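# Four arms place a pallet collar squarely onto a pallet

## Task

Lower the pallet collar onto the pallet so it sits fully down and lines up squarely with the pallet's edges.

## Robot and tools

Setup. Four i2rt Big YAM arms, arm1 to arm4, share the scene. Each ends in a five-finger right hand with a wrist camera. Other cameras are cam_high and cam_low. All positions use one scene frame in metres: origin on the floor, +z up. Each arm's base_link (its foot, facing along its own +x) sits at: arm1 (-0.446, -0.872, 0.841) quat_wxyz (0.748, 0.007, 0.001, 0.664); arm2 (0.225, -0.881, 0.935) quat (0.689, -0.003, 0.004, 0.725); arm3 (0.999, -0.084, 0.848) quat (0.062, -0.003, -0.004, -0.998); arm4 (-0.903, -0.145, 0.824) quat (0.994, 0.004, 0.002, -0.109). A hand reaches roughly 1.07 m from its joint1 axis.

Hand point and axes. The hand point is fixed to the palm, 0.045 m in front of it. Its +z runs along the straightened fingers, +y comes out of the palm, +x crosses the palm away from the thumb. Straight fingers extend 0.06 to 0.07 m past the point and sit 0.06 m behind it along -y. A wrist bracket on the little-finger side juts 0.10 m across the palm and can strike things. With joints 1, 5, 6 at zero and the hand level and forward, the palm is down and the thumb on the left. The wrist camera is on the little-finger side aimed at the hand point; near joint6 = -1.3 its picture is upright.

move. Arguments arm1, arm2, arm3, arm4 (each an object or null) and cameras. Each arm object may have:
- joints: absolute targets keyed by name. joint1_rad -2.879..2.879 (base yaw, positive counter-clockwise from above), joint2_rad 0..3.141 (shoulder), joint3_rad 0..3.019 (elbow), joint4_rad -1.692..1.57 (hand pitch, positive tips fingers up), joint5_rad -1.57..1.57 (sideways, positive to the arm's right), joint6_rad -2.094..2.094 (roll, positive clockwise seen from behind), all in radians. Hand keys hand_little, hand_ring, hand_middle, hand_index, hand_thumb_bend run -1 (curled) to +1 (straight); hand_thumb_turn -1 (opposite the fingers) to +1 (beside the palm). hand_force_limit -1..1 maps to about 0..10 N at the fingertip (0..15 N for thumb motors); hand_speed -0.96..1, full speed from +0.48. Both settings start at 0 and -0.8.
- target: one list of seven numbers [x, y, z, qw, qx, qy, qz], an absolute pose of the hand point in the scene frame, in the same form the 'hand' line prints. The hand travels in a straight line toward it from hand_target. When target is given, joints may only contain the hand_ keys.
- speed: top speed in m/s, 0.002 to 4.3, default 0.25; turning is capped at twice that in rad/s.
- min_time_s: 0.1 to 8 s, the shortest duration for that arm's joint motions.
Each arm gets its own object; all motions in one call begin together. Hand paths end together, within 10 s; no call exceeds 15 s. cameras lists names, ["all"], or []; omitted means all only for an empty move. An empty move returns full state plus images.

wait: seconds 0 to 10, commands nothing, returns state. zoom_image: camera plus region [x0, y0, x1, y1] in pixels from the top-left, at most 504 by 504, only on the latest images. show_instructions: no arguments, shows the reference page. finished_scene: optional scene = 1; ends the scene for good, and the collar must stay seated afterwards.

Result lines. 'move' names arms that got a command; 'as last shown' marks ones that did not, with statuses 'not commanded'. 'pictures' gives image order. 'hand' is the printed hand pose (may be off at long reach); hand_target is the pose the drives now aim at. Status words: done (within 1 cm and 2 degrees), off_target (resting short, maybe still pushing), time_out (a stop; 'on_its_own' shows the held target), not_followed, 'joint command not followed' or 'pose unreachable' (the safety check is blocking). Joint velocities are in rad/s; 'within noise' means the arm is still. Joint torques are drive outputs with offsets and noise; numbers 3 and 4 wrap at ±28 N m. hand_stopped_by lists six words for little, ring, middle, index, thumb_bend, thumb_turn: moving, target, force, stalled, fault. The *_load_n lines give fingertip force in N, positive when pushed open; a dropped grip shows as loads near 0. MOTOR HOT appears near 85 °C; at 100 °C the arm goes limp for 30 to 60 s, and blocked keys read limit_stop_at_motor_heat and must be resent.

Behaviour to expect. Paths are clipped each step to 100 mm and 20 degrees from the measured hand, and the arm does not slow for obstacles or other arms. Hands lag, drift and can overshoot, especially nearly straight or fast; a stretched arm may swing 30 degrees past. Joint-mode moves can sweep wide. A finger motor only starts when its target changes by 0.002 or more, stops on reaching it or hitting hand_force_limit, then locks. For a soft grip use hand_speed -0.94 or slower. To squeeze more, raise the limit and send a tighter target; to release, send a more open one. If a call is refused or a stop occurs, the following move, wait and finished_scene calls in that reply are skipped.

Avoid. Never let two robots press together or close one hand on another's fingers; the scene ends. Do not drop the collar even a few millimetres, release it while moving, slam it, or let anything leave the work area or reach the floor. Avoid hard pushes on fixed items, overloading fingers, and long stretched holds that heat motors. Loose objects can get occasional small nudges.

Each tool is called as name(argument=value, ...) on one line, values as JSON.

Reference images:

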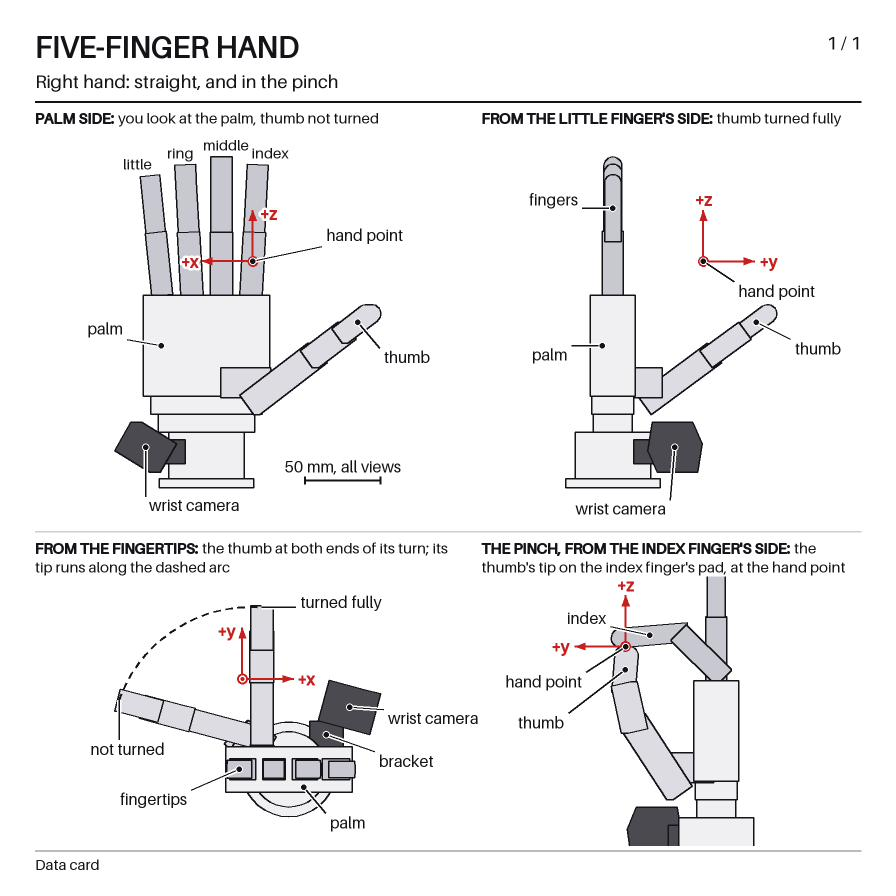

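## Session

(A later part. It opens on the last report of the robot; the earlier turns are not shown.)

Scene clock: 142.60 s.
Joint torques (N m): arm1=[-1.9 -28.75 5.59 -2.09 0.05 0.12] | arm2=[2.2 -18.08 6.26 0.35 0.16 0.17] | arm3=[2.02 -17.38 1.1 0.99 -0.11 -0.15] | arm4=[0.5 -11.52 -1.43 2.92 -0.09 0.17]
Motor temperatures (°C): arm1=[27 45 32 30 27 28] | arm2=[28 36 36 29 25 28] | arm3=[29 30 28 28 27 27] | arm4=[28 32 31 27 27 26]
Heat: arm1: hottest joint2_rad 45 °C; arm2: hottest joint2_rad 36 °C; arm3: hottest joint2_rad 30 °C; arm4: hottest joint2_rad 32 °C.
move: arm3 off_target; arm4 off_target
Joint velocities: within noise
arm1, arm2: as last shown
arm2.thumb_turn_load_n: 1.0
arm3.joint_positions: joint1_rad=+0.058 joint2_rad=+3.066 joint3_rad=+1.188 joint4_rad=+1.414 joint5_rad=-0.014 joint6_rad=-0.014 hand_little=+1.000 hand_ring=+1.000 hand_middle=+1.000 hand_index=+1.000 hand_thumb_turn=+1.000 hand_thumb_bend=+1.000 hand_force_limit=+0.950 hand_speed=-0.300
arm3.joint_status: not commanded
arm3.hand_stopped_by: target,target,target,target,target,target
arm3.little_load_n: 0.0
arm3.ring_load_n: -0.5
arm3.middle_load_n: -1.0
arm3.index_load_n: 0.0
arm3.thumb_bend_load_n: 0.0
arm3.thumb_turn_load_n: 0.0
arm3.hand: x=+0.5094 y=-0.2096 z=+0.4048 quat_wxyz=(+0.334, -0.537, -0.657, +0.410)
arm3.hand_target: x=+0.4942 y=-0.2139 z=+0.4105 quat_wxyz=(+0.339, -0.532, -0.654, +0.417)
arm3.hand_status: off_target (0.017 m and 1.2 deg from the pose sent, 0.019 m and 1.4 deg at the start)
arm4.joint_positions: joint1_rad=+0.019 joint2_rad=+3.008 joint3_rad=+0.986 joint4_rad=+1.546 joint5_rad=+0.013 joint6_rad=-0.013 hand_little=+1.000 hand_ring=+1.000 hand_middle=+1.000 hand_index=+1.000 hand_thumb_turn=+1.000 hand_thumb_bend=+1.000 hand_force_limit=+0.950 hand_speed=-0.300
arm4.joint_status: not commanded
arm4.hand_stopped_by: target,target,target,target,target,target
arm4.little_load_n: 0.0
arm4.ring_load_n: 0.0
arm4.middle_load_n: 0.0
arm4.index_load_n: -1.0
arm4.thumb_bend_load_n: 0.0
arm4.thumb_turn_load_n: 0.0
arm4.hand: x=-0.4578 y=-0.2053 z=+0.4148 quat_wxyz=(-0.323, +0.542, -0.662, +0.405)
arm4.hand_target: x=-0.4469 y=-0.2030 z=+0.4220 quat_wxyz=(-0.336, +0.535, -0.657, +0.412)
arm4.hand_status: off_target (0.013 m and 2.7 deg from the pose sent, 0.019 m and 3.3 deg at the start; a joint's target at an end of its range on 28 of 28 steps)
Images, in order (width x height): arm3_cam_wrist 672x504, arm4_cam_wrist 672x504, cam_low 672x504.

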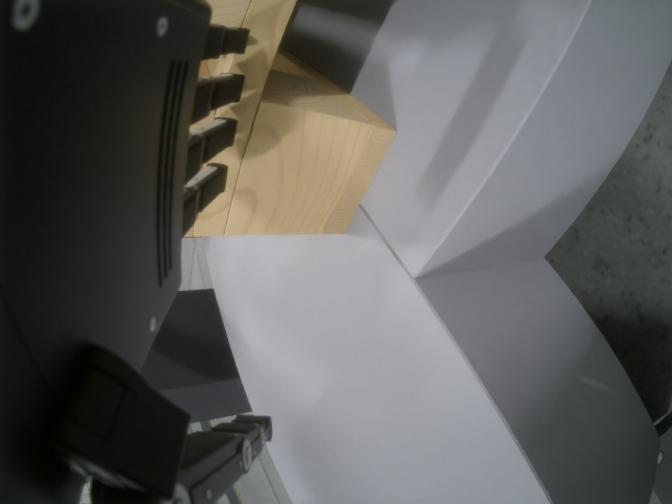

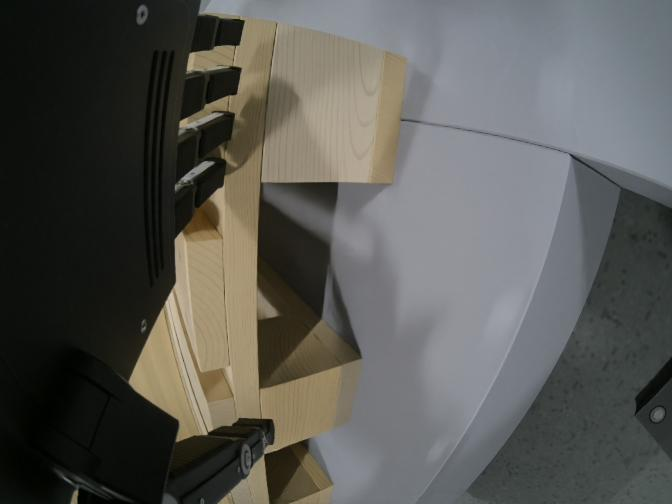

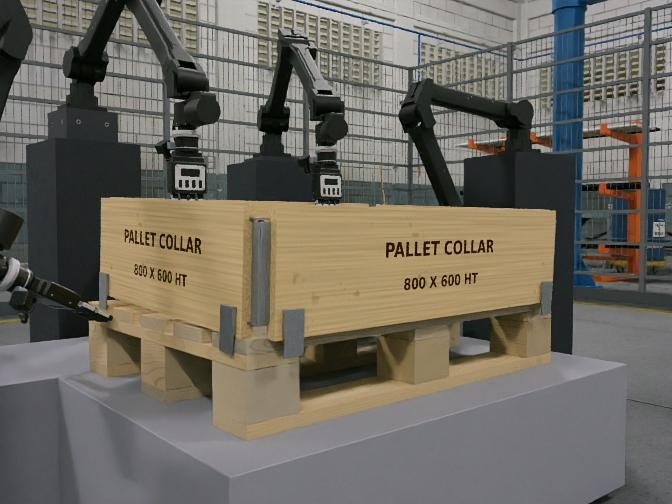

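move(arm3={"target":[0.496,-0.214,0.430,0.3388,-0.5319,-0.6545,0.4170],"speed":0.04}, arm4={"target":[-0.447,-0.203,0.440,-0.3388,0.5319,-0.6545,0.4170],"speed":0.04}, cameras=["arm4_cam_wrist"])

move(arm3={"target":[0.496,-0.214,0.445,0.3388,-0.5319,-0.6545,0.4170],"speed":0.04}, arm4={"target":[-0.447,-0.203,0.455,-0.3388,0.5319,-0.6545,0.4170],"speed":0.04}, cameras=["arm3_cam_wrist","arm4_cam_wrist","cam_low"])

zoom_image(camera="arm4_cam_wrist", region=[170, 0, 330, 220])

zoom_image(camera="arm3_cam_wrist", region=[170, 0, 330, 220])

zoom_image(camera="cam_low", region=[50, 230, 150, 340])

Scene clock: 143.77 s.
Joint torques (N m): arm1=[-2.32 -29.04 5.74 -1.84 0.07 0.09] | arm2=[2.26 -18.14 6.28 0.32 0.17 0.17] | arm3=[2.37 -18.32 -0.08 1.58 -0.04 -0.11] | arm4=[0.5 -13.63 -2.59 2.89 -0.14 0.17]
Motor temperatures (°C): arm1=[27 45 32 30 27 28] | arm2=[28 36 36 29 25 28] | arm3=[29 30 28 28 27 27] | arm4=[28 32 30 27 27 26]
Heat: arm1: hottest joint2_rad 45 °C; arm2: hottest joint2_rad 36 °C; arm3: hottest joint2_rad 30 °C; arm4: hottest joint2_rad 32 °C.
move: arm3 off_target; arm4 off_target
Joint velocities: within noise
arm1, arm2: as last shown
arm1.thumb_turn_load_n: 0.5
arm2.thumb_bend_load_n: 14.0
arm2.thumb_turn_load_n: 1.5
arm3.joint_positions: joint1_rad=+0.058 joint2_rad=+3.026 joint3_rad=+1.147 joint4_rad=+1.412 joint5_rad=-0.014 joint6_rad=-0.014 hand_little=+1.000 hand_ring=+1.000 hand_middle=+1.000 hand_index=+1.000 hand_thumb_turn=+1.000 hand_thumb_bend=+1.000 hand_force_limit=+0.950 hand_speed=-0.300
arm3.joint_status: not commanded
arm3.hand_stopped_by: target,target,target,target,target,target
arm3.little_load_n: 0.0
arm3.ring_load_n: 0.0
arm3.middle_load_n: -1.5
arm3.index_load_n: 0.0
arm3.thumb_bend_load_n: 0.0
arm3.thumb_turn_load_n: 0.0
arm3.hand: x=+0.5094 y=-0.2095 z=+0.4196 quat_wxyz=(+0.333, -0.538, -0.658, +0.408)
arm3.hand_target: x=+0.4961 y=-0.2139 z=+0.4301 quat_wxyz=(+0.339, -0.532, -0.654, +0.417)
arm3.hand_status: off_target (0.018 m and 1.4 deg from the pose sent, 0.029 m and 1.2 deg at the start)
arm4.joint_positions: joint1_rad=+0.019 joint2_rad=+2.990 joint3_rad=+0.953 joint4_rad=+1.546 joint5_rad=+0.015 joint6_rad=-0.013 hand_little=+1.000 hand_ring=+1.000 hand_middle=+1.000 hand_index=+1.000 hand_thumb_turn=+1.000 hand_thumb_bend=+1.000 hand_force_limit=+0.950 hand_speed=-0.300
arm4.joint_status: not commanded
arm4.hand_stopped_by: target,target,target,target,target,target
arm4.little_load_n: 0.0
arm4.ring_load_n: 0.0
arm4.middle_load_n: 0.0
arm4.index_load_n: -3.5
arm4.thumb_bend_load_n: 0.0
arm4.thumb_turn_load_n: 0.0
arm4.hand: x=-0.4646 y=-0.2042 z=+0.4213 quat_wxyz=(-0.319, +0.544, -0.665, +0.401)
arm4.hand_target: x=-0.4469 y=-0.2029 z=+0.4395 quat_wxyz=(-0.335, +0.535, -0.657, +0.412)
arm4.hand_status: off_target (0.026 m and 3.5 deg from the pose sent, 0.028 m and 2.7 deg at the start; a joint's target at an end of its range on 29 of 29 steps)
Images, in order (width x height): arm4_cam_wrist 672x504.

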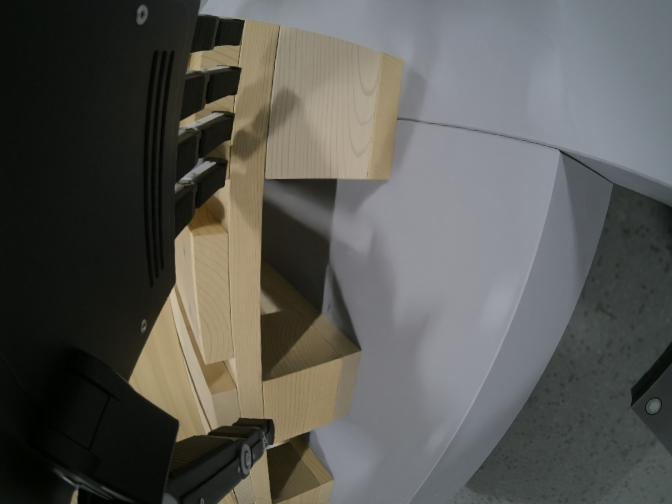

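Scene clock: 144.73 s.
Joint torques (N m): arm1=[-1.26 -27.87 5.46 -1.81 0.04 0.08] | arm2=[2.61 -17.9 6.28 0.34 0.17 0.14] | arm3=[1.85 -18.49 -0.01 1.58 -0.04 -0.16] | arm4=[0.44 -13.45 -1.98 2.91 -0.13 0.17]
Motor temperatures (°C): arm1=[27 45 32 30 27 28] | arm2=[28 36 36 29 25 28] | arm3=[29 30 28 28 27 27] | arm4=[28 32 30 27 27 26]
Heat: arm1: hottest joint2_rad 45 °C; arm2: hottest joint2_rad 36 °C; arm3: hottest joint2_rad 30 °C; arm4: hottest joint2_rad 32 °C.
move: arm3 off_target; arm4 off_target
Joint velocities: within noise
arm1, arm2: as last shown
arm1.thumb_turn_load_n: 1.0
arm2.index_load_n: -0.5
arm2.thumb_bend_load_n: 13.5
arm3.joint_positions: joint1_rad=+0.058 joint2_rad=+2.990 joint3_rad=+1.104 joint4_rad=+1.412 joint5_rad=-0.015 joint6_rad=-0.014 hand_little=+1.000 hand_ring=+1.000 hand_middle=+1.000 hand_index=+1.000 hand_thumb_turn=+1.000 hand_thumb_bend=+1.000 hand_force_limit=+0.950 hand_speed=-0.300
arm3.joint_status: not commanded
arm3.hand_stopped_by: target,target,target,target,target,target
arm3.little_load_n: 0.0
arm3.ring_load_n: 0.0
arm3.middle_load_n: -2.0
arm3.index_load_n: 0.0
arm3.thumb_bend_load_n: 0.0
arm3.thumb_turn_load_n: 0.0
arm3.hand: x=+0.5124 y=-0.2089 z=+0.4327 quat_wxyz=(+0.331, -0.539, -0.660, +0.406)
arm3.hand_target: x=+0.4961 y=-0.2140 z=+0.4452 quat_wxyz=(+0.339, -0.532, -0.654, +0.417)
arm3.hand_status: off_target (0.021 m and 1.8 deg from the pose sent, 0.029 m and 1.4 deg at the start)
arm4.joint_positions: joint1_rad=+0.019 joint2_rad=+2.949 joint3_rad=+0.905 joint4_rad=+1.546 joint5_rad=+0.015 joint6_rad=-0.013 hand_little=+1.000 hand_ring=+1.000 hand_middle=+1.000 hand_index=+1.000 hand_thumb_turn=+1.000 hand_thumb_bend=+1.000 hand_force_limit=+0.950 hand_speed=-0.300
arm4.joint_status: not commanded
arm4.hand_stopped_by: target,target,target,target,target,target
arm4.little_load_n: 0.0
arm4.ring_load_n: 0.0
arm4.middle_load_n: -0.5
arm4.index_load_n: -3.0
arm4.thumb_bend_load_n: 0.0
arm4.thumb_turn_load_n: -0.5
arm4.hand: x=-0.4685 y=-0.2035 z=+0.4367 quat_wxyz=(-0.317, +0.545, -0.667, +0.398)
arm4.hand_target: x=-0.4471 y=-0.2029 z=+0.4549 quat_wxyz=(-0.336, +0.535, -0.657, +0.412)
arm4.hand_status: off_target (0.028 m and 3.9 deg from the pose sent, 0.038 m and 3.5 deg at the start; a joint's target at an end of its range on 29 of 29 steps)
Images, in order (width x height): arm3_cam_wrist 672x504, arm4_cam_wrist 672x504, cam_low 672x504.

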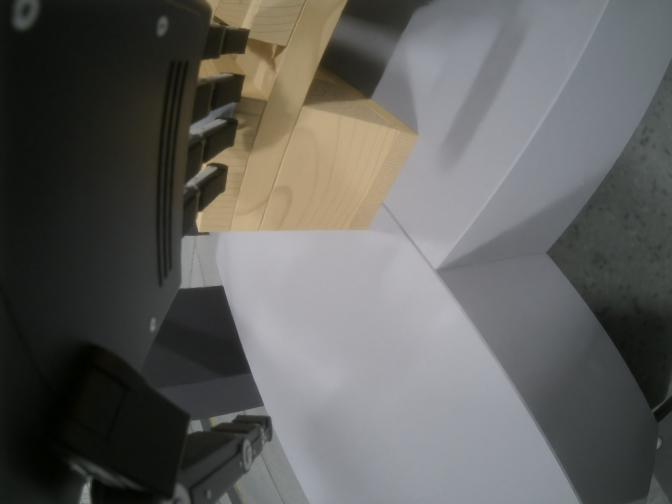

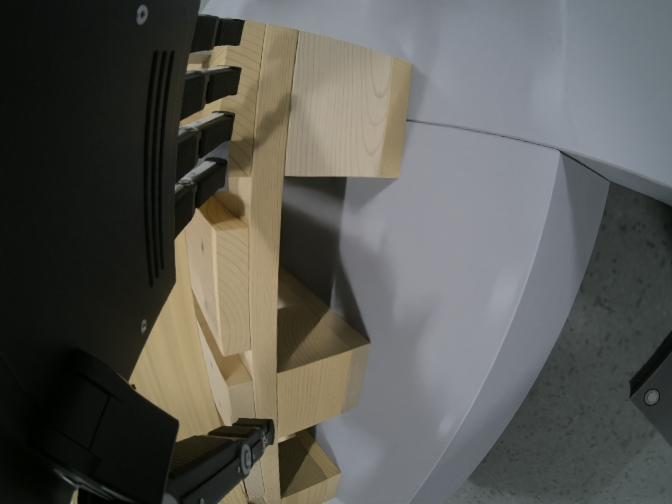

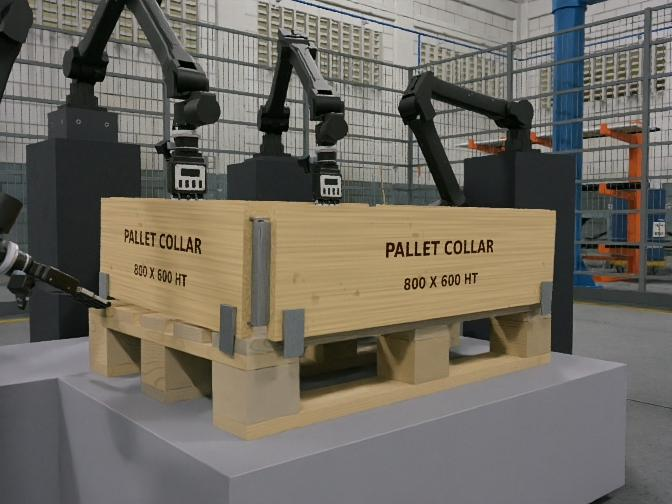

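Scaled by 2.291 from the camera's image (finer frame: 960x720).

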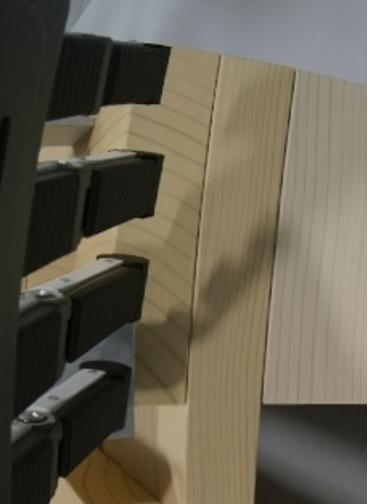

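Scaled by 2.291 from the camera's image (finer frame: 960x720).

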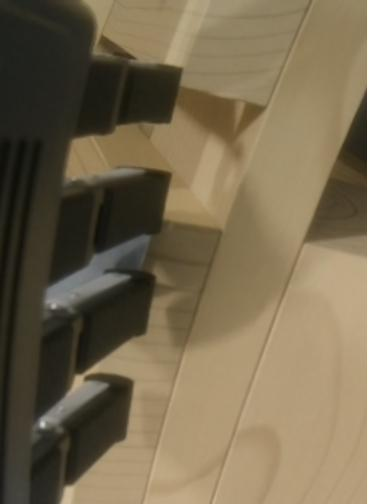

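Scaled by 4.582 from the camera's image (finer frame: 960x720).

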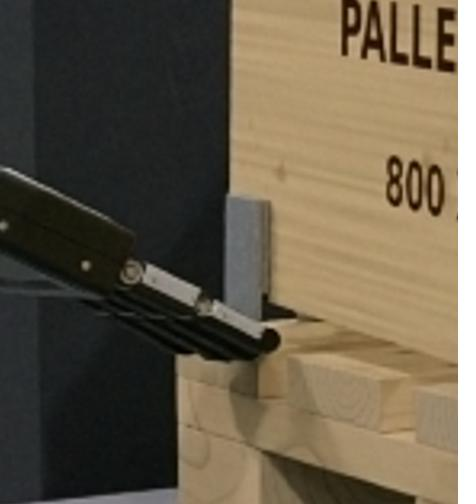

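move(arm3={"target":[0.53,-0.214,0.40,0.3388,-0.5319,-0.6545,0.4170],"speed":0.15}, arm4={"target":[-0.49,-0.203,0.41,-0.3388,0.5319,-0.6545,0.4170],"speed":0.15})

move(arm3={"target":[0.58,-0.18,0.56,0.3799,-0.5964,-0.5964,0.3799],"speed":0.25}, arm4={"target":[-0.55,-0.25,0.56,-0.3799,0.5964,-0.5964,0.3799],"speed":0.25}, cameras=["arm3_cam_wrist","arm4_cam_wrist"])

zoom_image(camera="arm4_cam_wrist", region=[170, 0, 420, 240])

zoom_image(camera="arm3_cam_wrist", region=[170, 0, 420, 240])

Scene clock: 147.13 s.
Joint torques (N m): arm1=[-2.43 -28.81 5.74 -2 0.03 0.1] | arm2=[2.2 -18.02 6.28 0.34 0.17 0.15] | arm3=[2.78 -14.97 -0.47 2.36 0.12 -0.02] | arm4=[-0.91 -10.52 -2.28 2.86 -0.21 -0.02]
Motor temperatures (°C): arm1=[27 45 32 30 27 28] | arm2=[28 36 36 29 25 28] | arm3=[29 30 28 28 27 27] | arm4=[28 33 30 27 27 26]
Heat: arm1: hottest joint2_rad 45 °C; arm2: hottest joint2_rad 36 °C; arm3: hottest joint2_rad 30 °C; arm4: hottest joint2_rad 33 °C.
move: arm3 done; arm4 off_target
Joint velocities: within noise
arm1: as last shown
arm2.joint_positions: joint1_rad=-0.041 joint2_rad=+2.622 joint3_rad=+1.841 joint4_rad=-0.787 joint5_rad=+0.000 joint6_rad=-0.024 hand_little=+1.000 hand_ring=+1.000 hand_middle=+1.000 hand_index=+1.000 hand_thumb_turn=-1.000 hand_thumb_bend=-0.506 hand_force_limit=+0.950 hand_speed=-0.900
arm2.joint_status: not commanded
arm2.hand_stopped_by: target,target,target,target,force,target
arm2.little_load_n: 0.0
arm2.ring_load_n: 0.0
arm2.middle_load_n: -0.5
arm2.index_load_n: 0.0
arm2.thumb_bend_load_n: 14.0
arm2.thumb_turn_load_n: 1.0
arm2.hand: x=+0.1897 y=-0.2886 z=+0.6516 quat_wxyz=(+0.004, +1.000, +0.017, -0.001)
arm2.hand_target: x=+0.1901 y=-0.2853 z=+0.6433 quat_wxyz=(+0.000, +1.000, +0.000, +0.000)
arm2.hand_status: not commanded
arm3.joint_positions: joint1_rad=+0.064 joint2_rad=+3.096 joint3_rad=+1.168 joint4_rad=+1.470 joint5_rad=-0.003 joint6_rad=-0.014 hand_little=+1.000 hand_ring=+1.000 hand_middle=+1.000 hand_index=+1.000 hand_thumb_turn=+1.000 hand_thumb_bend=+1.000 hand_force_limit=+0.950 hand_speed=-0.300
arm3.joint_status: not commanded
arm3.hand_stopped_by: target,target,target,target,target,target
arm3.little_load_n: 0.0
arm3.ring_load_n: 0.0
arm3.middle_load_n: 0.0
arm3.index_load_n: 0.0
arm3.thumb_bend_load_n: 0.0
arm3.thumb_turn_load_n: 0.0
arm3.hand: x=+0.5276 y=-0.2071 z=+0.4005 quat_wxyz=(+0.338, -0.536, -0.656, +0.409)
arm3.hand_target: x=+0.5300 y=-0.2139 z=+0.4001 quat_wxyz=(+0.339, -0.532, -0.655, +0.417)
arm3.hand_status: done (0.007 m and 1.0 deg from the pose sent, 0.037 m and 1.8 deg at the start)
arm4.joint_positions: joint1_rad=+0.000 joint2_rad=+3.028 joint3_rad=+0.936 joint4_rad=+1.546 joint5_rad=-0.018 joint6_rad=-0.013 hand_little=+1.000 hand_ring=+1.000 hand_middle=+1.000 hand_index=+1.000 hand_thumb_turn=+1.000 hand_thumb_bend=+1.000 hand_force_limit=+0.950 hand_speed=-0.300
arm4.joint_status: not commanded
arm4.hand_stopped_by: target,target,target,target,target,target
arm4.little_load_n: 0.0
arm4.ring_load_n: 0.0
arm4.middle_load_n: -0.5
arm4.index_load_n: 0.0
arm4.thumb_bend_load_n: 0.0
arm4.thumb_turn_load_n: 0.0
arm4.hand: x=-0.4945 y=-0.1993 z=+0.4060 quat_wxyz=(-0.311, +0.553, -0.676, +0.376)
arm4.hand_target: x=-0.4895 y=-0.2031 z=+0.4099 quat_wxyz=(-0.316, +0.549, -0.671, +0.385)
arm4.hand_status: off_target (0.007 m and 6.6 deg from the pose sent, 0.034 m and 3.9 deg at the start; a joint's target at an end of its range on 37 of 37 steps)
pictures: none

Scene clock: 148.73 s.
Joint torques (N m): arm1=[-1.49 -28.16 5.65 -1.74 0.07 0.08] | arm2=[2.55 -17.9 6.28 0.24 0.17 0.14] | arm3=[3.02 -13.33 -2.71 2.13 0.14 -0.04] | arm4=[-0.56 -9.99 -3.97 2.58 -0.4 -0.08]
Motor temperatures (°C): arm1=[27 46 32 30 27 28] | arm2=[28 36 36 29 25 28] | arm3=[29 30 28 28 27 27] | arm4=[28 33 30 27 27 26]
Heat: arm1: hottest joint2_rad 46 °C; arm2: hottest joint2_rad 36 °C; arm3: hottest joint2_rad 30 °C; arm4: hottest joint2_rad 33 °C.
move: arm3 done; arm4 off_target
Joint velocities: within noise
arm1, arm2: as last shown
arm2.middle_load_n: 0.5
arm2.thumb_bend_load_n: 13.5
arm2.thumb_turn_load_n: 1.5
arm3.joint_positions: joint1_rad=+0.098 joint2_rad=+2.719 joint3_rad=+0.672 joint4_rad=+1.571 joint5_rad=+0.215 joint6_rad=+0.091 hand_little=+1.000 hand_ring=+1.000 hand_middle=+1.000 hand_index=+1.000 hand_thumb_turn=+1.000 hand_thumb_bend=+1.000 hand_force_limit=+0.950 hand_speed=-0.300
arm3.joint_status: not commanded
arm3.hand_stopped_by: target,target,target,target,target,target
arm3.little_load_n: 0.0
arm3.ring_load_n: 0.0
arm3.middle_load_n: 0.0
arm3.index_load_n: 0.0
arm3.thumb_bend_load_n: 0.5
arm3.thumb_turn_load_n: 0.0
arm3.hand: x=+0.5718 y=-0.1753 z=+0.5602 quat_wxyz=(+0.378, -0.602, -0.599, +0.369)
arm3.hand_target: x=+0.5796 y=-0.1800 z=+0.5601 quat_wxyz=(+0.374, -0.601, -0.601, +0.371)
arm3.hand_status: done (0.009 m and 1.5 deg from the pose sent, 0.170 m and 11.3 deg at the start; a joint's target at an end of its range on 36 of 48 steps)
arm4.joint_positions: joint1_rad=-0.371 joint2_rad=+2.669 joint3_rad=+0.559 joint4_rad=+1.549 joint5_rad=-0.538 joint6_rad=-0.294 hand_little=+1.000 hand_ring=+1.000 hand_middle=+1.000 hand_index=+1.000 hand_thumb_turn=+1.000 hand_thumb_bend=+1.000 hand_force_limit=+0.950 hand_speed=-0.300
arm4.joint_status: not commanded
arm4.hand_stopped_by: target,target,target,target,target,target
arm4.little_load_n: 0.0
arm4.ring_load_n: 0.0
arm4.middle_load_n: 0.0
arm4.index_load_n: 0.0
arm4.thumb_bend_load_n: 0.0
arm4.thumb_turn_load_n: 0.0
arm4.hand: x=-0.5463 y=-0.2509 z=+0.5555 quat_wxyz=(-0.377, +0.604, -0.604, +0.358)
arm4.hand_target: x=-0.5497 y=-0.2503 z=+0.5600 quat_wxyz=(-0.376, +0.607, -0.600, +0.361)
arm4.hand_status: off_target (0.006 m and 2.9 deg from the pose sent, 0.171 m and 13.1 deg at the start; a joint's target at an end of its range on 48 of 48 steps)
Images, in order (width x height): arm3_cam_wrist 672x504, arm4_cam_wrist 672x504.

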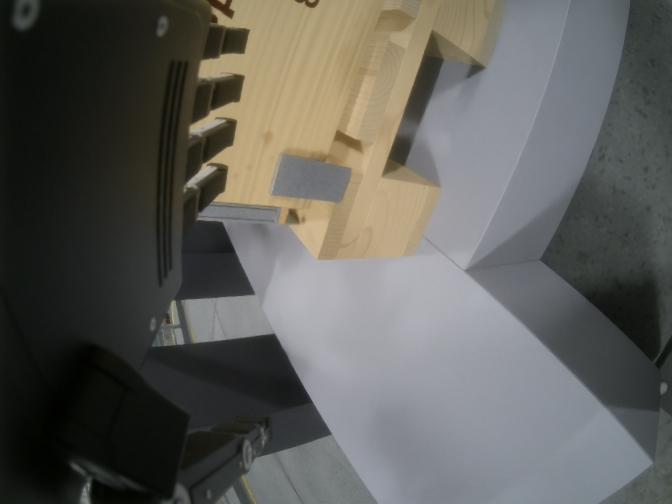

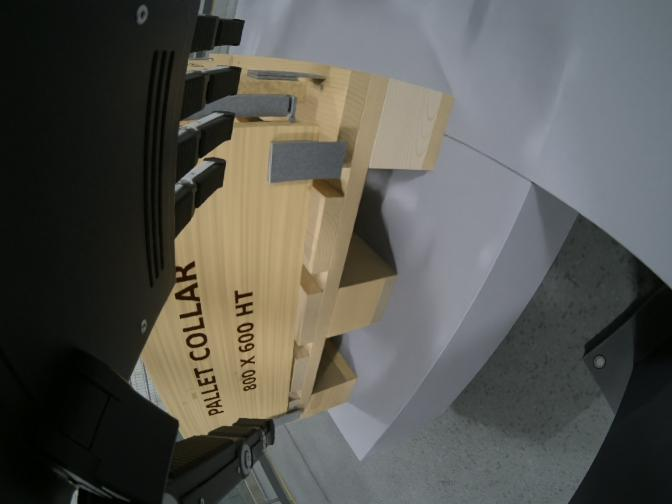

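Scaled by 2.016 from the camera's image (finer frame: 960x720).

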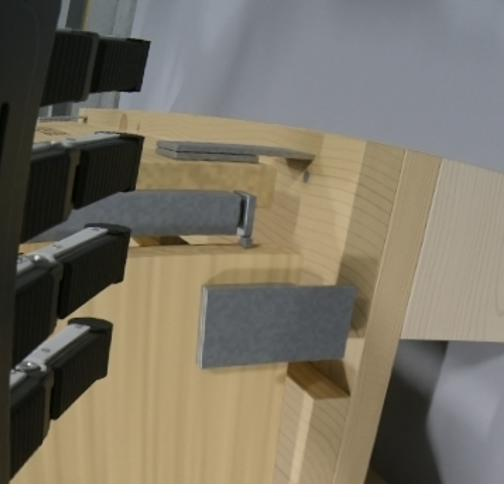

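Scaled by 2.016 from the camera's image (finer frame: 960x720).

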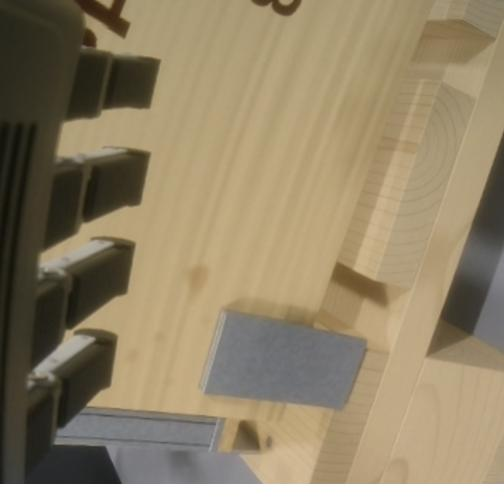

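move(arm1={"joints":{"hand_thumb_bend":0.7,"hand_speed":0.0}}, arm2={"joints":{"hand_thumb_bend":0.7,"hand_speed":0.0}})

move(arm1={"target":[-0.230,-0.27,0.80,0,1,0,0],"speed":0.2}, arm2={"target":[0.210,-0.26,0.80,0,1,0,0],"speed":0.2}, cameras=["cam_low","arm3_cam_wrist","arm4_cam_wrist"])

Scene clock: 151.47 s.
Joint torques (N m): arm1=[-0.85 -22.59 6.95 -0.25 0.12 0.07] | arm2=[2.49 -18.02 6.28 0.24 0.17 0.01] | arm3=[2.9 -13.86 -2.58 2.21 0.15 -0.02] | arm4=[-0.62 -10.05 -3.96 2.55 -0.4 -0.07]
Motor temperatures (°C): arm1=[27 46 32 30 27 28] | arm2=[28 37 36 29 25 28] | arm3=[29 30 28 28 27 27] | arm4=[28 32 30 27 27 26]
Heat: arm1: hottest joint2_rad 46 °C; arm2: hottest joint2_rad 37 °C; arm3: hottest joint2_rad 30 °C; arm4: hottest joint2_rad 32 °C.
move: arm1 done; arm2 done
Joint velocities: within noise
arm1.joint_positions: joint1_rad=-0.284 joint2_rad=+2.420 joint3_rad=+1.860 joint4_rad=-0.975 joint5_rad=+0.008 joint6_rad=-0.423 hand_little=+1.000 hand_ring=+1.000 hand_middle=+1.000 hand_index=+1.000 hand_thumb_turn=-1.000 hand_thumb_bend=+0.700 hand_force_limit=+0.950 hand_speed=+0.000
arm1.joint_status: all done
arm1.hand_stopped_by: target,target,target,target,target,target
arm1.little_load_n: 0.0
arm1.ring_load_n: 0.0
arm1.middle_load_n: 0.0
arm1.index_load_n: 0.0
arm1.thumb_bend_load_n: 0.0
arm1.thumb_turn_load_n: 0.0
arm1.hand: x=-0.2059 y=-0.3028 z=+0.6997 quat_wxyz=(-0.019, +1.000, +0.009, +0.006)
arm1.hand_target: x=-0.2052 y=-0.3188 z=+0.6912 quat_wxyz=(+0.000, +1.000, +0.000, +0.000)
arm1.hand_status: not commanded
arm2.joint_positions: joint1_rad=-0.041 joint2_rad=+2.623 joint3_rad=+1.841 joint4_rad=-0.785 joint5_rad=+0.000 joint6_rad=-0.010 hand_little=+1.000 hand_ring=+1.000 hand_middle=+1.000 hand_index=+1.000 hand_thumb_turn=-1.000 hand_thumb_bend=+0.700 hand_force_limit=+0.950 hand_speed=+0.000
arm2.joint_status: all done
arm2.hand_stopped_by: target,target,target,target,target,target
arm2.little_load_n: 0.0
arm2.ring_load_n: 0.0
arm2.middle_load_n: 0.0
arm2.index_load_n: 0.0
arm2.thumb_bend_load_n: 0.0
arm2.thumb_turn_load_n: 0.0
arm2.hand: x=+0.1888 y=-0.2878 z=+0.6512 quat_wxyz=(+0.003, +1.000, +0.009, -0.001)
arm2.hand_target: x=+0.1901 y=-0.2852 z=+0.6432 quat_wxyz=(+0.000, +1.000, +0.000, +0.000)
arm2.hand_status: not commanded
arm3, arm4: as last shown
arm3.thumb_bend_load_n: 0.0
arm4.joint_positions: joint1_rad=-0.371 joint2_rad=+2.669 joint3_rad=+0.559 joint4_rad=+1.549 joint5_rad=-0.538 joint6_rad=-0.295 hand_little=+1.000 hand_ring=+1.000 hand_middle=+1.000 hand_index=+1.000 hand_thumb_turn=+1.000 hand_thumb_bend=+1.000 hand_force_limit=+0.950 hand_speed=-0.300
arm4.thumb_turn_load_n: -0.5
arm4.hand: x=-0.5463 y=-0.2510 z=+0.5555 quat_wxyz=(-0.377, +0.605, -0.604, +0.358)
pictures: none

Scene clock: 153.03 s.
Joint torques (N m): arm1=[0.67 -22.71 12.85 -0.2 0.11 0.06] | arm2=[2.02 -19.6 8.85 -0.62 0.17 -0.24] | arm3=[2.73 -13.68 -2.71 2.44 0.19 -0.04] | arm4=[-0.67 -10.05 -3.97 2.58 -0.4 -0.07]
Motor temperatures (°C): arm1=[27 45 32 30 27 28] | arm2=[28 37 36 29 25 28] | arm3=[29 30 28 28 27 27] | arm4=[28 32 30 27 27 26]
Heat: arm1: hottest joint2_rad 45 °C; arm2: hottest joint2_rad 37 °C; arm3: hottest joint2_rad 30 °C; arm4: hottest joint2_rad 32 °C.
move: arm1 off_target; arm2 off_target
Joint velocities: within noise
arm1.joint_positions: joint1_rad=-0.239 joint2_rad=+2.382 joint3_rad=+2.028 joint4_rad=-1.252 joint5_rad=+0.009 joint6_rad=-0.360 hand_little=+1.000 hand_ring=+1.000 hand_middle=+1.000 hand_index=+1.000 hand_thumb_turn=-1.000 hand_thumb_bend=+0.700 hand_force_limit=+0.950 hand_speed=+0.000
arm1.joint_status: not commanded
arm1.hand_stopped_by: target,target,target,target,target,target
arm1.little_load_n: 0.0
arm1.ring_load_n: 0.0
arm1.middle_load_n: 0.0
arm1.index_load_n: 0.0
arm1.thumb_bend_load_n: 0.5
arm1.thumb_turn_load_n: 0.0
arm1.hand: x=-0.2319 y=-0.2841 z=+0.7877 quat_wxyz=(+0.014, +1.000, +0.001, -0.007)
arm1.hand_target: x=-0.2301 y=-0.2705 z=+0.8002 quat_wxyz=(+0.000, +1.000, +0.000, +0.000)
arm1.hand_status: off_target (0.019 m and 1.8 deg from the pose sent, 0.108 m and 2.5 deg at the start)
arm2.joint_positions: joint1_rad=-0.065 joint2_rad=+2.417 joint3_rad=+1.851 joint4_rad=-1.019 joint5_rad=+0.000 joint6_rad=-0.010 hand_little=+1.000 hand_ring=+1.000 hand_middle=+1.000 hand_index=+1.000 hand_thumb_turn=-1.000 hand_thumb_bend=+0.700 hand_force_limit=+0.950 hand_speed=+0.000
arm2.joint_status: not commanded
arm2.hand_stopped_by: target,target,target,target,target,target
arm2.little_load_n: 0.0
arm2.ring_load_n: 0.0
arm2.middle_load_n: 0.0
arm2.index_load_n: 0.0
arm2.thumb_bend_load_n: 0.0
arm2.thumb_turn_load_n: 0.0
arm2.hand: x=+0.2031 y=-0.2730 z=+0.7882 quat_wxyz=(+0.012, +1.000, -0.002, -0.001)
arm2.hand_target: x=+0.2101 y=-0.2604 z=+0.8001 quat_wxyz=(+0.000, +1.000, +0.000, +0.000)
arm2.hand_status: off_target (0.019 m and 1.4 deg from the pose sent, 0.153 m and 1.1 deg at the start)
arm3, arm4: as last shown
arm3.little_load_n: -0.5
arm4.thumb_turn_load_n: 0.0
pictures: arm3_cam_wrist, arm4_cam_wrist, cam_low
Images, in order (width x height): arm3_cam_wrist 672x504, arm4_cam_wrist 672x504, cam_low 672x504.

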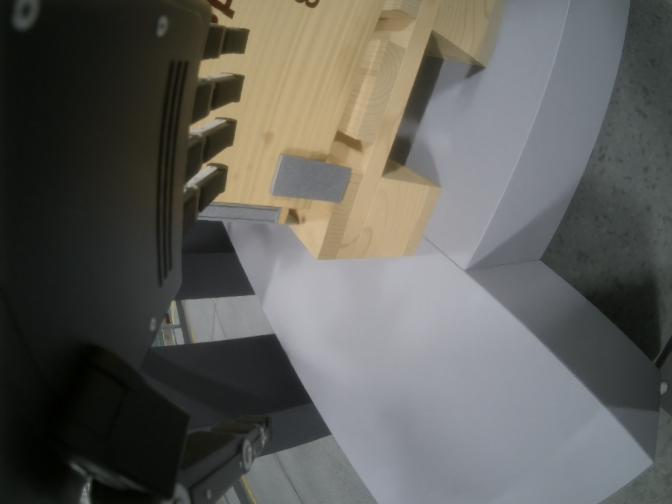

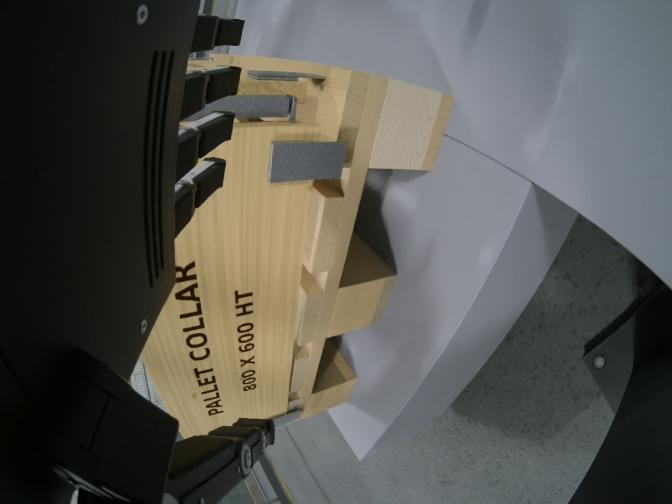

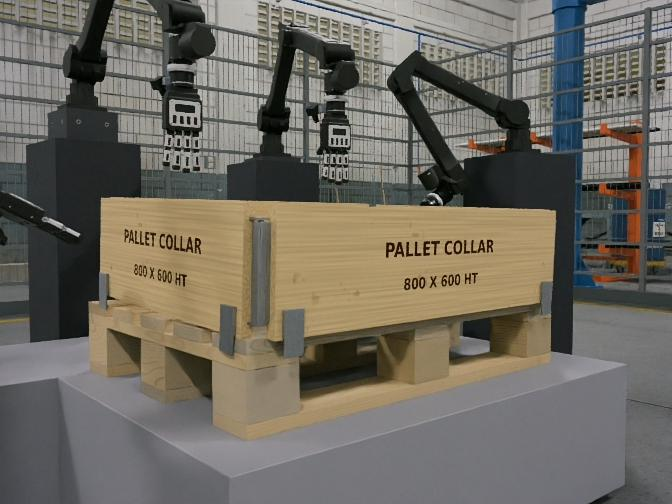

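move(arm1={"target":[-0.35,-0.42,0.80,0.0923,0.7010,0.7010,0.0923],"speed":0.25,"joints":{"hand_thumb_turn":1.0,"hand_thumb_bend":1.0}}, arm2={"target":[0.32,-0.42,0.80,0.0923,0.7010,-0.7010,-0.0923],"speed":0.25,"joints":{"hand_thumb_turn":1.0,"hand_thumb_bend":1.0}}, arm3={"target":[0.60,-0.10,0.82,0,0.7071,0.7071,0],"speed":0.25}, arm4={"target":[-0.56,-0.10,0.82,0,0.7071,-0.7071,0],"speed":0.25})

move(arm1={"target":[-0.45,-0.37,0.66,0.0923,0.7010,0.7010,0.0923],"speed":0.2}, arm2={"target":[0.49,-0.37,0.66,0.0923,0.7010,-0.7010,-0.0923],"speed":0.2}, cameras=["all"])

Scene clock: 157.33 s.
Joint torques (N m): arm1=[0.09 -15.68 6.48 0.57 0.25 -0.11] | arm2=[2.08 -14.39 4 0.1 -0.19 -0.01] | arm3=[0.44 -13.51 8.64 -0.38 -0.08 -0.22] | arm4=[0.15 -8.53 8.7 -0.18 -0.07 0.12]
Motor temperatures (°C): arm1=[27 44 32 30 27 28] | arm2=[28 36 36 29 25 28] | arm3=[29 30 28 28 27 27] | arm4=[28 32 30 27 27 26]
Heat: arm1: hottest joint2_rad 44 °C; arm2: hottest joint2_rad 36 °C; arm3: hottest joint2_rad 30 °C; arm4: hottest joint2_rad 32 °C.
move: arm1 done; arm2 off_target; arm3 done; arm4 off_target
Joint velocities: within noise
arm1.joint_positions: joint1_rad=+0.147 joint2_rad=+1.918 joint3_rad=+1.148 joint4_rad=-0.829 joint5_rad=+0.270 joint6_rad=-1.531 hand_little=+1.000 hand_ring=+1.000 hand_middle=+1.000 hand_index=+1.000 hand_thumb_turn=+1.000 hand_thumb_bend=+1.000 hand_force_limit=+0.950 hand_speed=+0.000
arm1.joint_status: all done
arm1.hand_stopped_by: target,target,target,target,target,target
arm1.little_load_n: 0.0
arm1.ring_load_n: 0.0
arm1.middle_load_n: 0.0
arm1.index_load_n: 0.0
arm1.thumb_bend_load_n: 0.0
arm1.thumb_turn_load_n: 0.0
arm1.hand: x=-0.3494 y=-0.4196 z=+0.7973 quat_wxyz=(+0.095, +0.704, +0.698, +0.088)
arm1.hand_target: x=-0.3499 y=-0.4200 z=+0.8000 quat_wxyz=(+0.093, +0.701, +0.701, +0.092)
arm1.hand_status: done (0.003 m and 0.8 deg from the pose sent, 0.180 m and 90.8 deg at the start)
arm2.joint_positions: joint1_rad=-0.487 joint2_rad=+2.095 joint3_rad=+1.116 joint4_rad=-0.724 joint5_rad=-0.236 joint6_rad=+1.100 hand_little=+1.000 hand_ring=+1.000 hand_middle=+1.000 hand_index=+1.000 hand_thumb_turn=+1.000 hand_thumb_bend=+1.000 hand_force_limit=+0.950 hand_speed=+0.000
arm2.joint_status: all done
arm2.hand_stopped_by: target,target,target,target,target,target
arm2.little_load_n: 0.0
arm2.ring_load_n: 0.0
arm2.middle_load_n: 0.0
arm2.index_load_n: 0.0
arm2.thumb_bend_load_n: 0.0
arm2.thumb_turn_load_n: 0.0
arm2.hand: x=+0.3144 y=-0.4267 z=+0.7932 quat_wxyz=(+0.105, +0.707, -0.694, -0.087)
arm2.hand_target: x=+0.3201 y=-0.4200 z=+0.8001 quat_wxyz=(+0.092, +0.701, -0.701, -0.092)
arm2.hand_status: off_target (0.011 m and 1.8 deg from the pose sent, 0.188 m and 90.6 deg at the start)
arm3.joint_positions: joint1_rad=-0.137 joint2_rad=+1.767 joint3_rad=+1.056 joint4_rad=-0.857 joint5_rad=+0.010 joint6_rad=-0.019 hand_little=+1.000 hand_ring=+1.000 hand_middle=+1.000 hand_index=+1.000 hand_thumb_turn=+1.000 hand_thumb_bend=+1.000 hand_force_limit=+0.950 hand_speed=-0.300
arm3.joint_status: not commanded
arm3.hand_stopped_by: target,target,target,target,target,target
arm3.little_load_n: 0.0
arm3.ring_load_n: 0.0
arm3.middle_load_n: 0.0
arm3.index_load_n: 0.0
arm3.thumb_bend_load_n: 0.0
arm3.thumb_turn_load_n: 0.0
arm3.hand: x=+0.6072 y=-0.1058 z=+0.8210 quat_wxyz=(+0.004, -0.705, -0.709, +0.002)
arm3.hand_target: x=+0.6003 y=-0.1000 z=+0.8200 quat_wxyz=(+0.000, -0.707, -0.707, +0.000)
arm3.hand_status: done (0.009 m and 0.6 deg from the pose sent, 0.272 m and 63.7 deg at the start)
arm4.joint_positions: joint1_rad=+0.255 joint2_rad=+1.605 joint3_rad=+0.899 joint4_rad=-0.876 joint5_rad=+0.006 joint6_rad=+0.030 hand_little=+1.000 hand_ring=+1.000 hand_middle=+1.000 hand_index=+1.000 hand_thumb_turn=+1.000 hand_thumb_bend=+1.000 hand_force_limit=+0.950 hand_speed=-0.300
arm4.joint_status: not commanded
arm4.hand_stopped_by: target,target,target,target,target,target
arm4.little_load_n: 0.0
arm4.ring_load_n: 0.0
arm4.middle_load_n: 0.0
arm4.index_load_n: 0.0
arm4.thumb_bend_load_n: 0.0
arm4.thumb_turn_load_n: 0.0
arm4.hand: x=-0.5733 y=-0.1024 z=+0.8145 quat_wxyz=(+0.005, +0.709, -0.705, -0.006)
arm4.hand_target: x=-0.5602 y=-0.1000 z=+0.8201 quat_wxyz=(+0.000, +0.707, -0.707, +0.000)
arm4.hand_status: off_target (0.015 m and 0.9 deg from the pose sent, 0.305 m and 62.6 deg at the start)
pictures: none

Scene clock: 159.37 s.
Joint torques (N m): arm1=[-0.91 -15.74 8.65 0.28 0.16 0.08] | arm2=[2.37 -17.38 6.53 -0.77 -0.03 -0.26] | arm3=[0.44 -13.63 8.84 -0.36 -0.09 -0.19] | arm4=[0.15 -8.47 8.7 -0.18 -0.07 0.13]
Motor temperatures (°C): arm1=[27 44 32 30 27 28] | arm2=[28 36 36 29 25 28] | arm3=[29 30 28 28 27 27] | arm4=[28 32 31 27 27 26]
Heat: arm1: hottest joint2_rad 44 °C; arm2: hottest joint2_rad 36 °C; arm3: hottest joint2_rad 30 °C; arm4: hottest joint2_rad 32 °C.
move: arm1 off_target; arm2 done
Joint velocities: within noise
arm1.joint_positions: joint1_rad=+0.329 joint2_rad=+2.279 joint3_rad=+1.327 joint4_rad=-0.698 joint5_rad=+0.266 joint6_rad=-1.361 hand_little=+1.000 hand_ring=+1.000 hand_middle=+1.000 hand_index=+1.000 hand_thumb_turn=+1.000 hand_thumb_bend=+1.000 hand_force_limit=+0.950 hand_speed=+0.000
arm1.joint_status: not commanded
arm1.hand_stopped_by: target,target,target,target,target,target
arm1.little_load_n: 0.0
arm1.ring_load_n: 0.0
arm1.middle_load_n: 0.0
arm1.index_load_n: 0.0
arm1.thumb_bend_load_n: 0.0
arm1.thumb_turn_load_n: 0.0
arm1.hand: x=-0.4470 y=-0.3805 z=+0.6647 quat_wxyz=(+0.099, +0.698, +0.704, +0.089)
arm1.hand_target: x=-0.4500 y=-0.3701 z=+0.6602 quat_wxyz=(+0.092, +0.701, +0.701, +0.092)
arm1.hand_status: off_target (0.012 m and 1.0 deg from the pose sent, 0.177 m and 0.8 deg at the start)
arm2.joint_positions: joint1_rad=-0.709 joint2_rad=+2.577 joint3_rad=+1.671 joint4_rad=-0.822 joint5_rad=-0.212 joint6_rad=+0.908 hand_little=+1.000 hand_ring=+1.000 hand_middle=+1.000 hand_index=+1.000 hand_thumb_turn=+1.000 hand_thumb_bend=+1.000 hand_force_limit=+0.950 hand_speed=+0.000
arm2.joint_status: not commanded
arm2.hand_stopped_by: target,target,target,target,target,target
arm2.little_load_n: 0.0
arm2.ring_load_n: 0.0
arm2.middle_load_n: 0.0
arm2.index_load_n: 0.0
arm2.thumb_bend_load_n: -0.5
arm2.thumb_turn_load_n: 0.0
arm2.hand: x=+0.4846 y=-0.3744 z=+0.6604 quat_wxyz=(+0.095, +0.696, -0.706, -0.092)
arm2.hand_target: x=+0.4899 y=-0.3701 z=+0.6601 quat_wxyz=(+0.092, +0.701, -0.701, -0.092)
arm2.hand_status: done (0.007 m and 0.8 deg from the pose sent, 0.228 m and 1.9 deg at the start)
arm3, arm4: as last shown
arm4.joint_positions: joint1_rad=+0.255 joint2_rad=+1.605 joint3_rad=+0.899 joint4_rad=-0.876 joint5_rad=+0.006 joint6_rad=+0.031 hand_little=+1.000 hand_ring=+1.000 hand_middle=+1.000 hand_index=+1.000 hand_thumb_turn=+1.000 hand_thumb_bend=+1.000 hand_force_limit=+0.950 hand_speed=-0.300
pictures: arm1_cam_wrist, arm2_cam_wrist, arm3_cam_wrist, arm4_cam_wrist, cam_high, cam_low
Images, in order (width x height): arm1_cam_wrist 672x504, arm2_cam_wrist 672x504, arm3_cam_wrist 672x504, arm4_cam_wrist 672x504, cam_high 672x504, cam_low 672x504.

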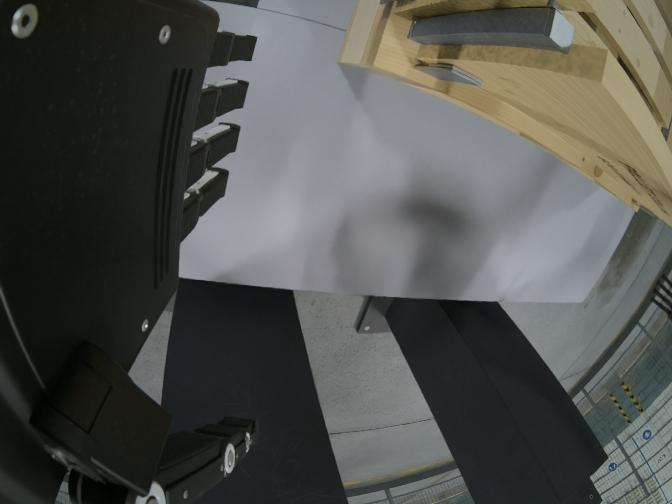

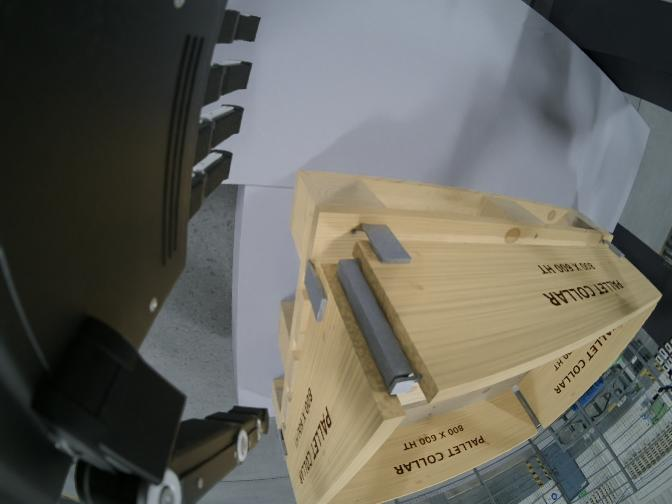

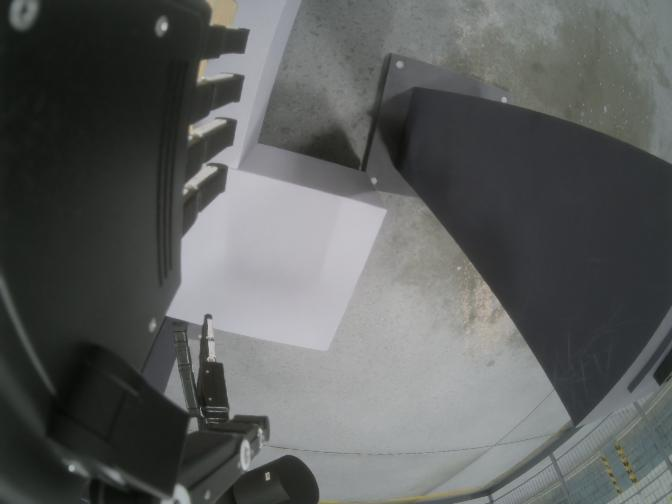

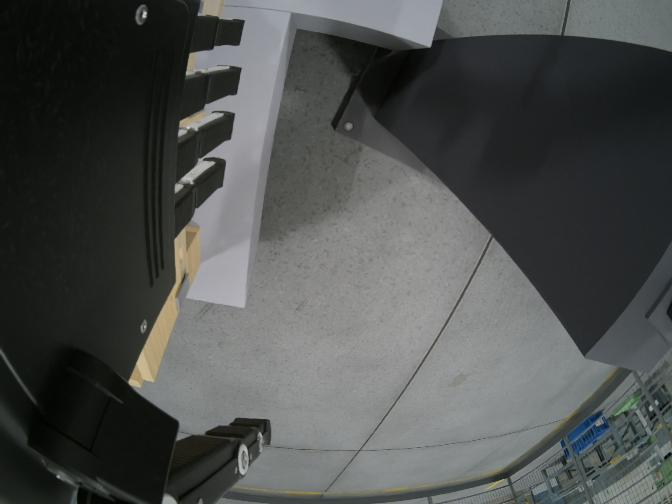

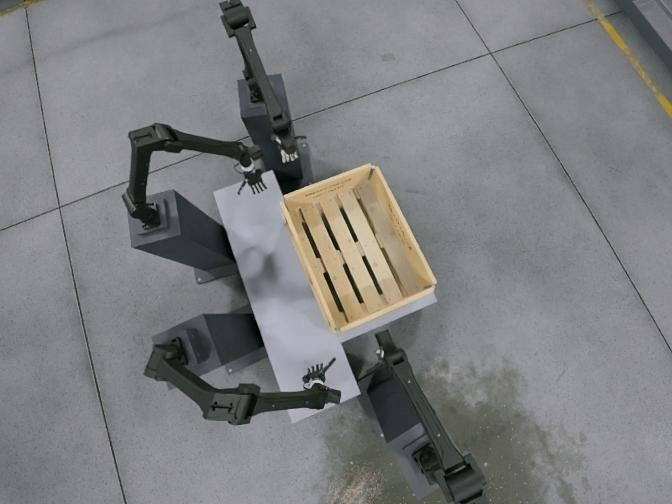

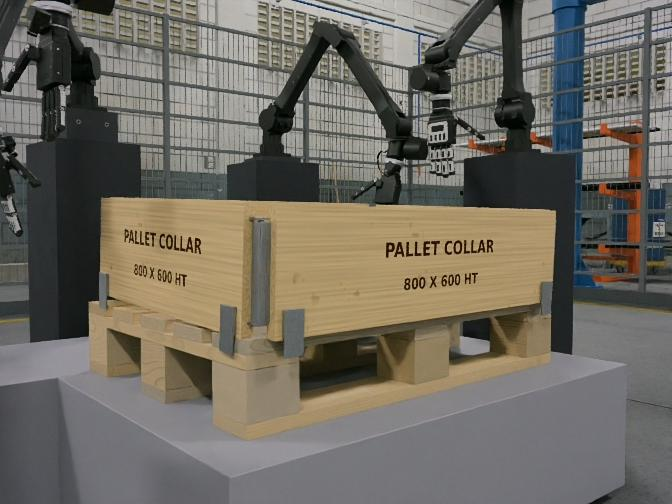

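Great view from arm1 and arm2 cameras.

zoom_image(camera="arm2_cam_wrist", region=[270, 150, 450, 400])

zoom_image(camera="arm2_cam_wrist", region=[500, 170, 672, 340])

zoom_image(camera="arm1_cam_wrist", region=[330, 0, 672, 220])

Scaled by 2.016 from the camera's image (finer frame: 960x720).

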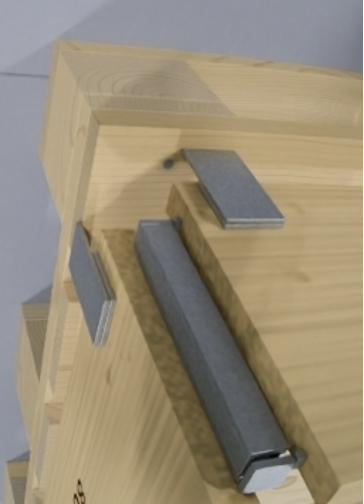

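Scaled by 2.930 from the camera's image (finer frame: 960x720).

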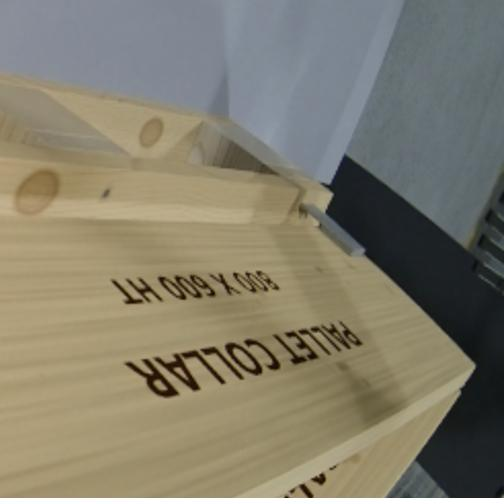

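Scaled by 1.474 from the camera's image (finer frame: 960x720).

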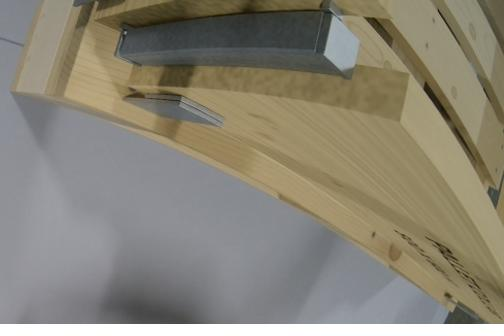

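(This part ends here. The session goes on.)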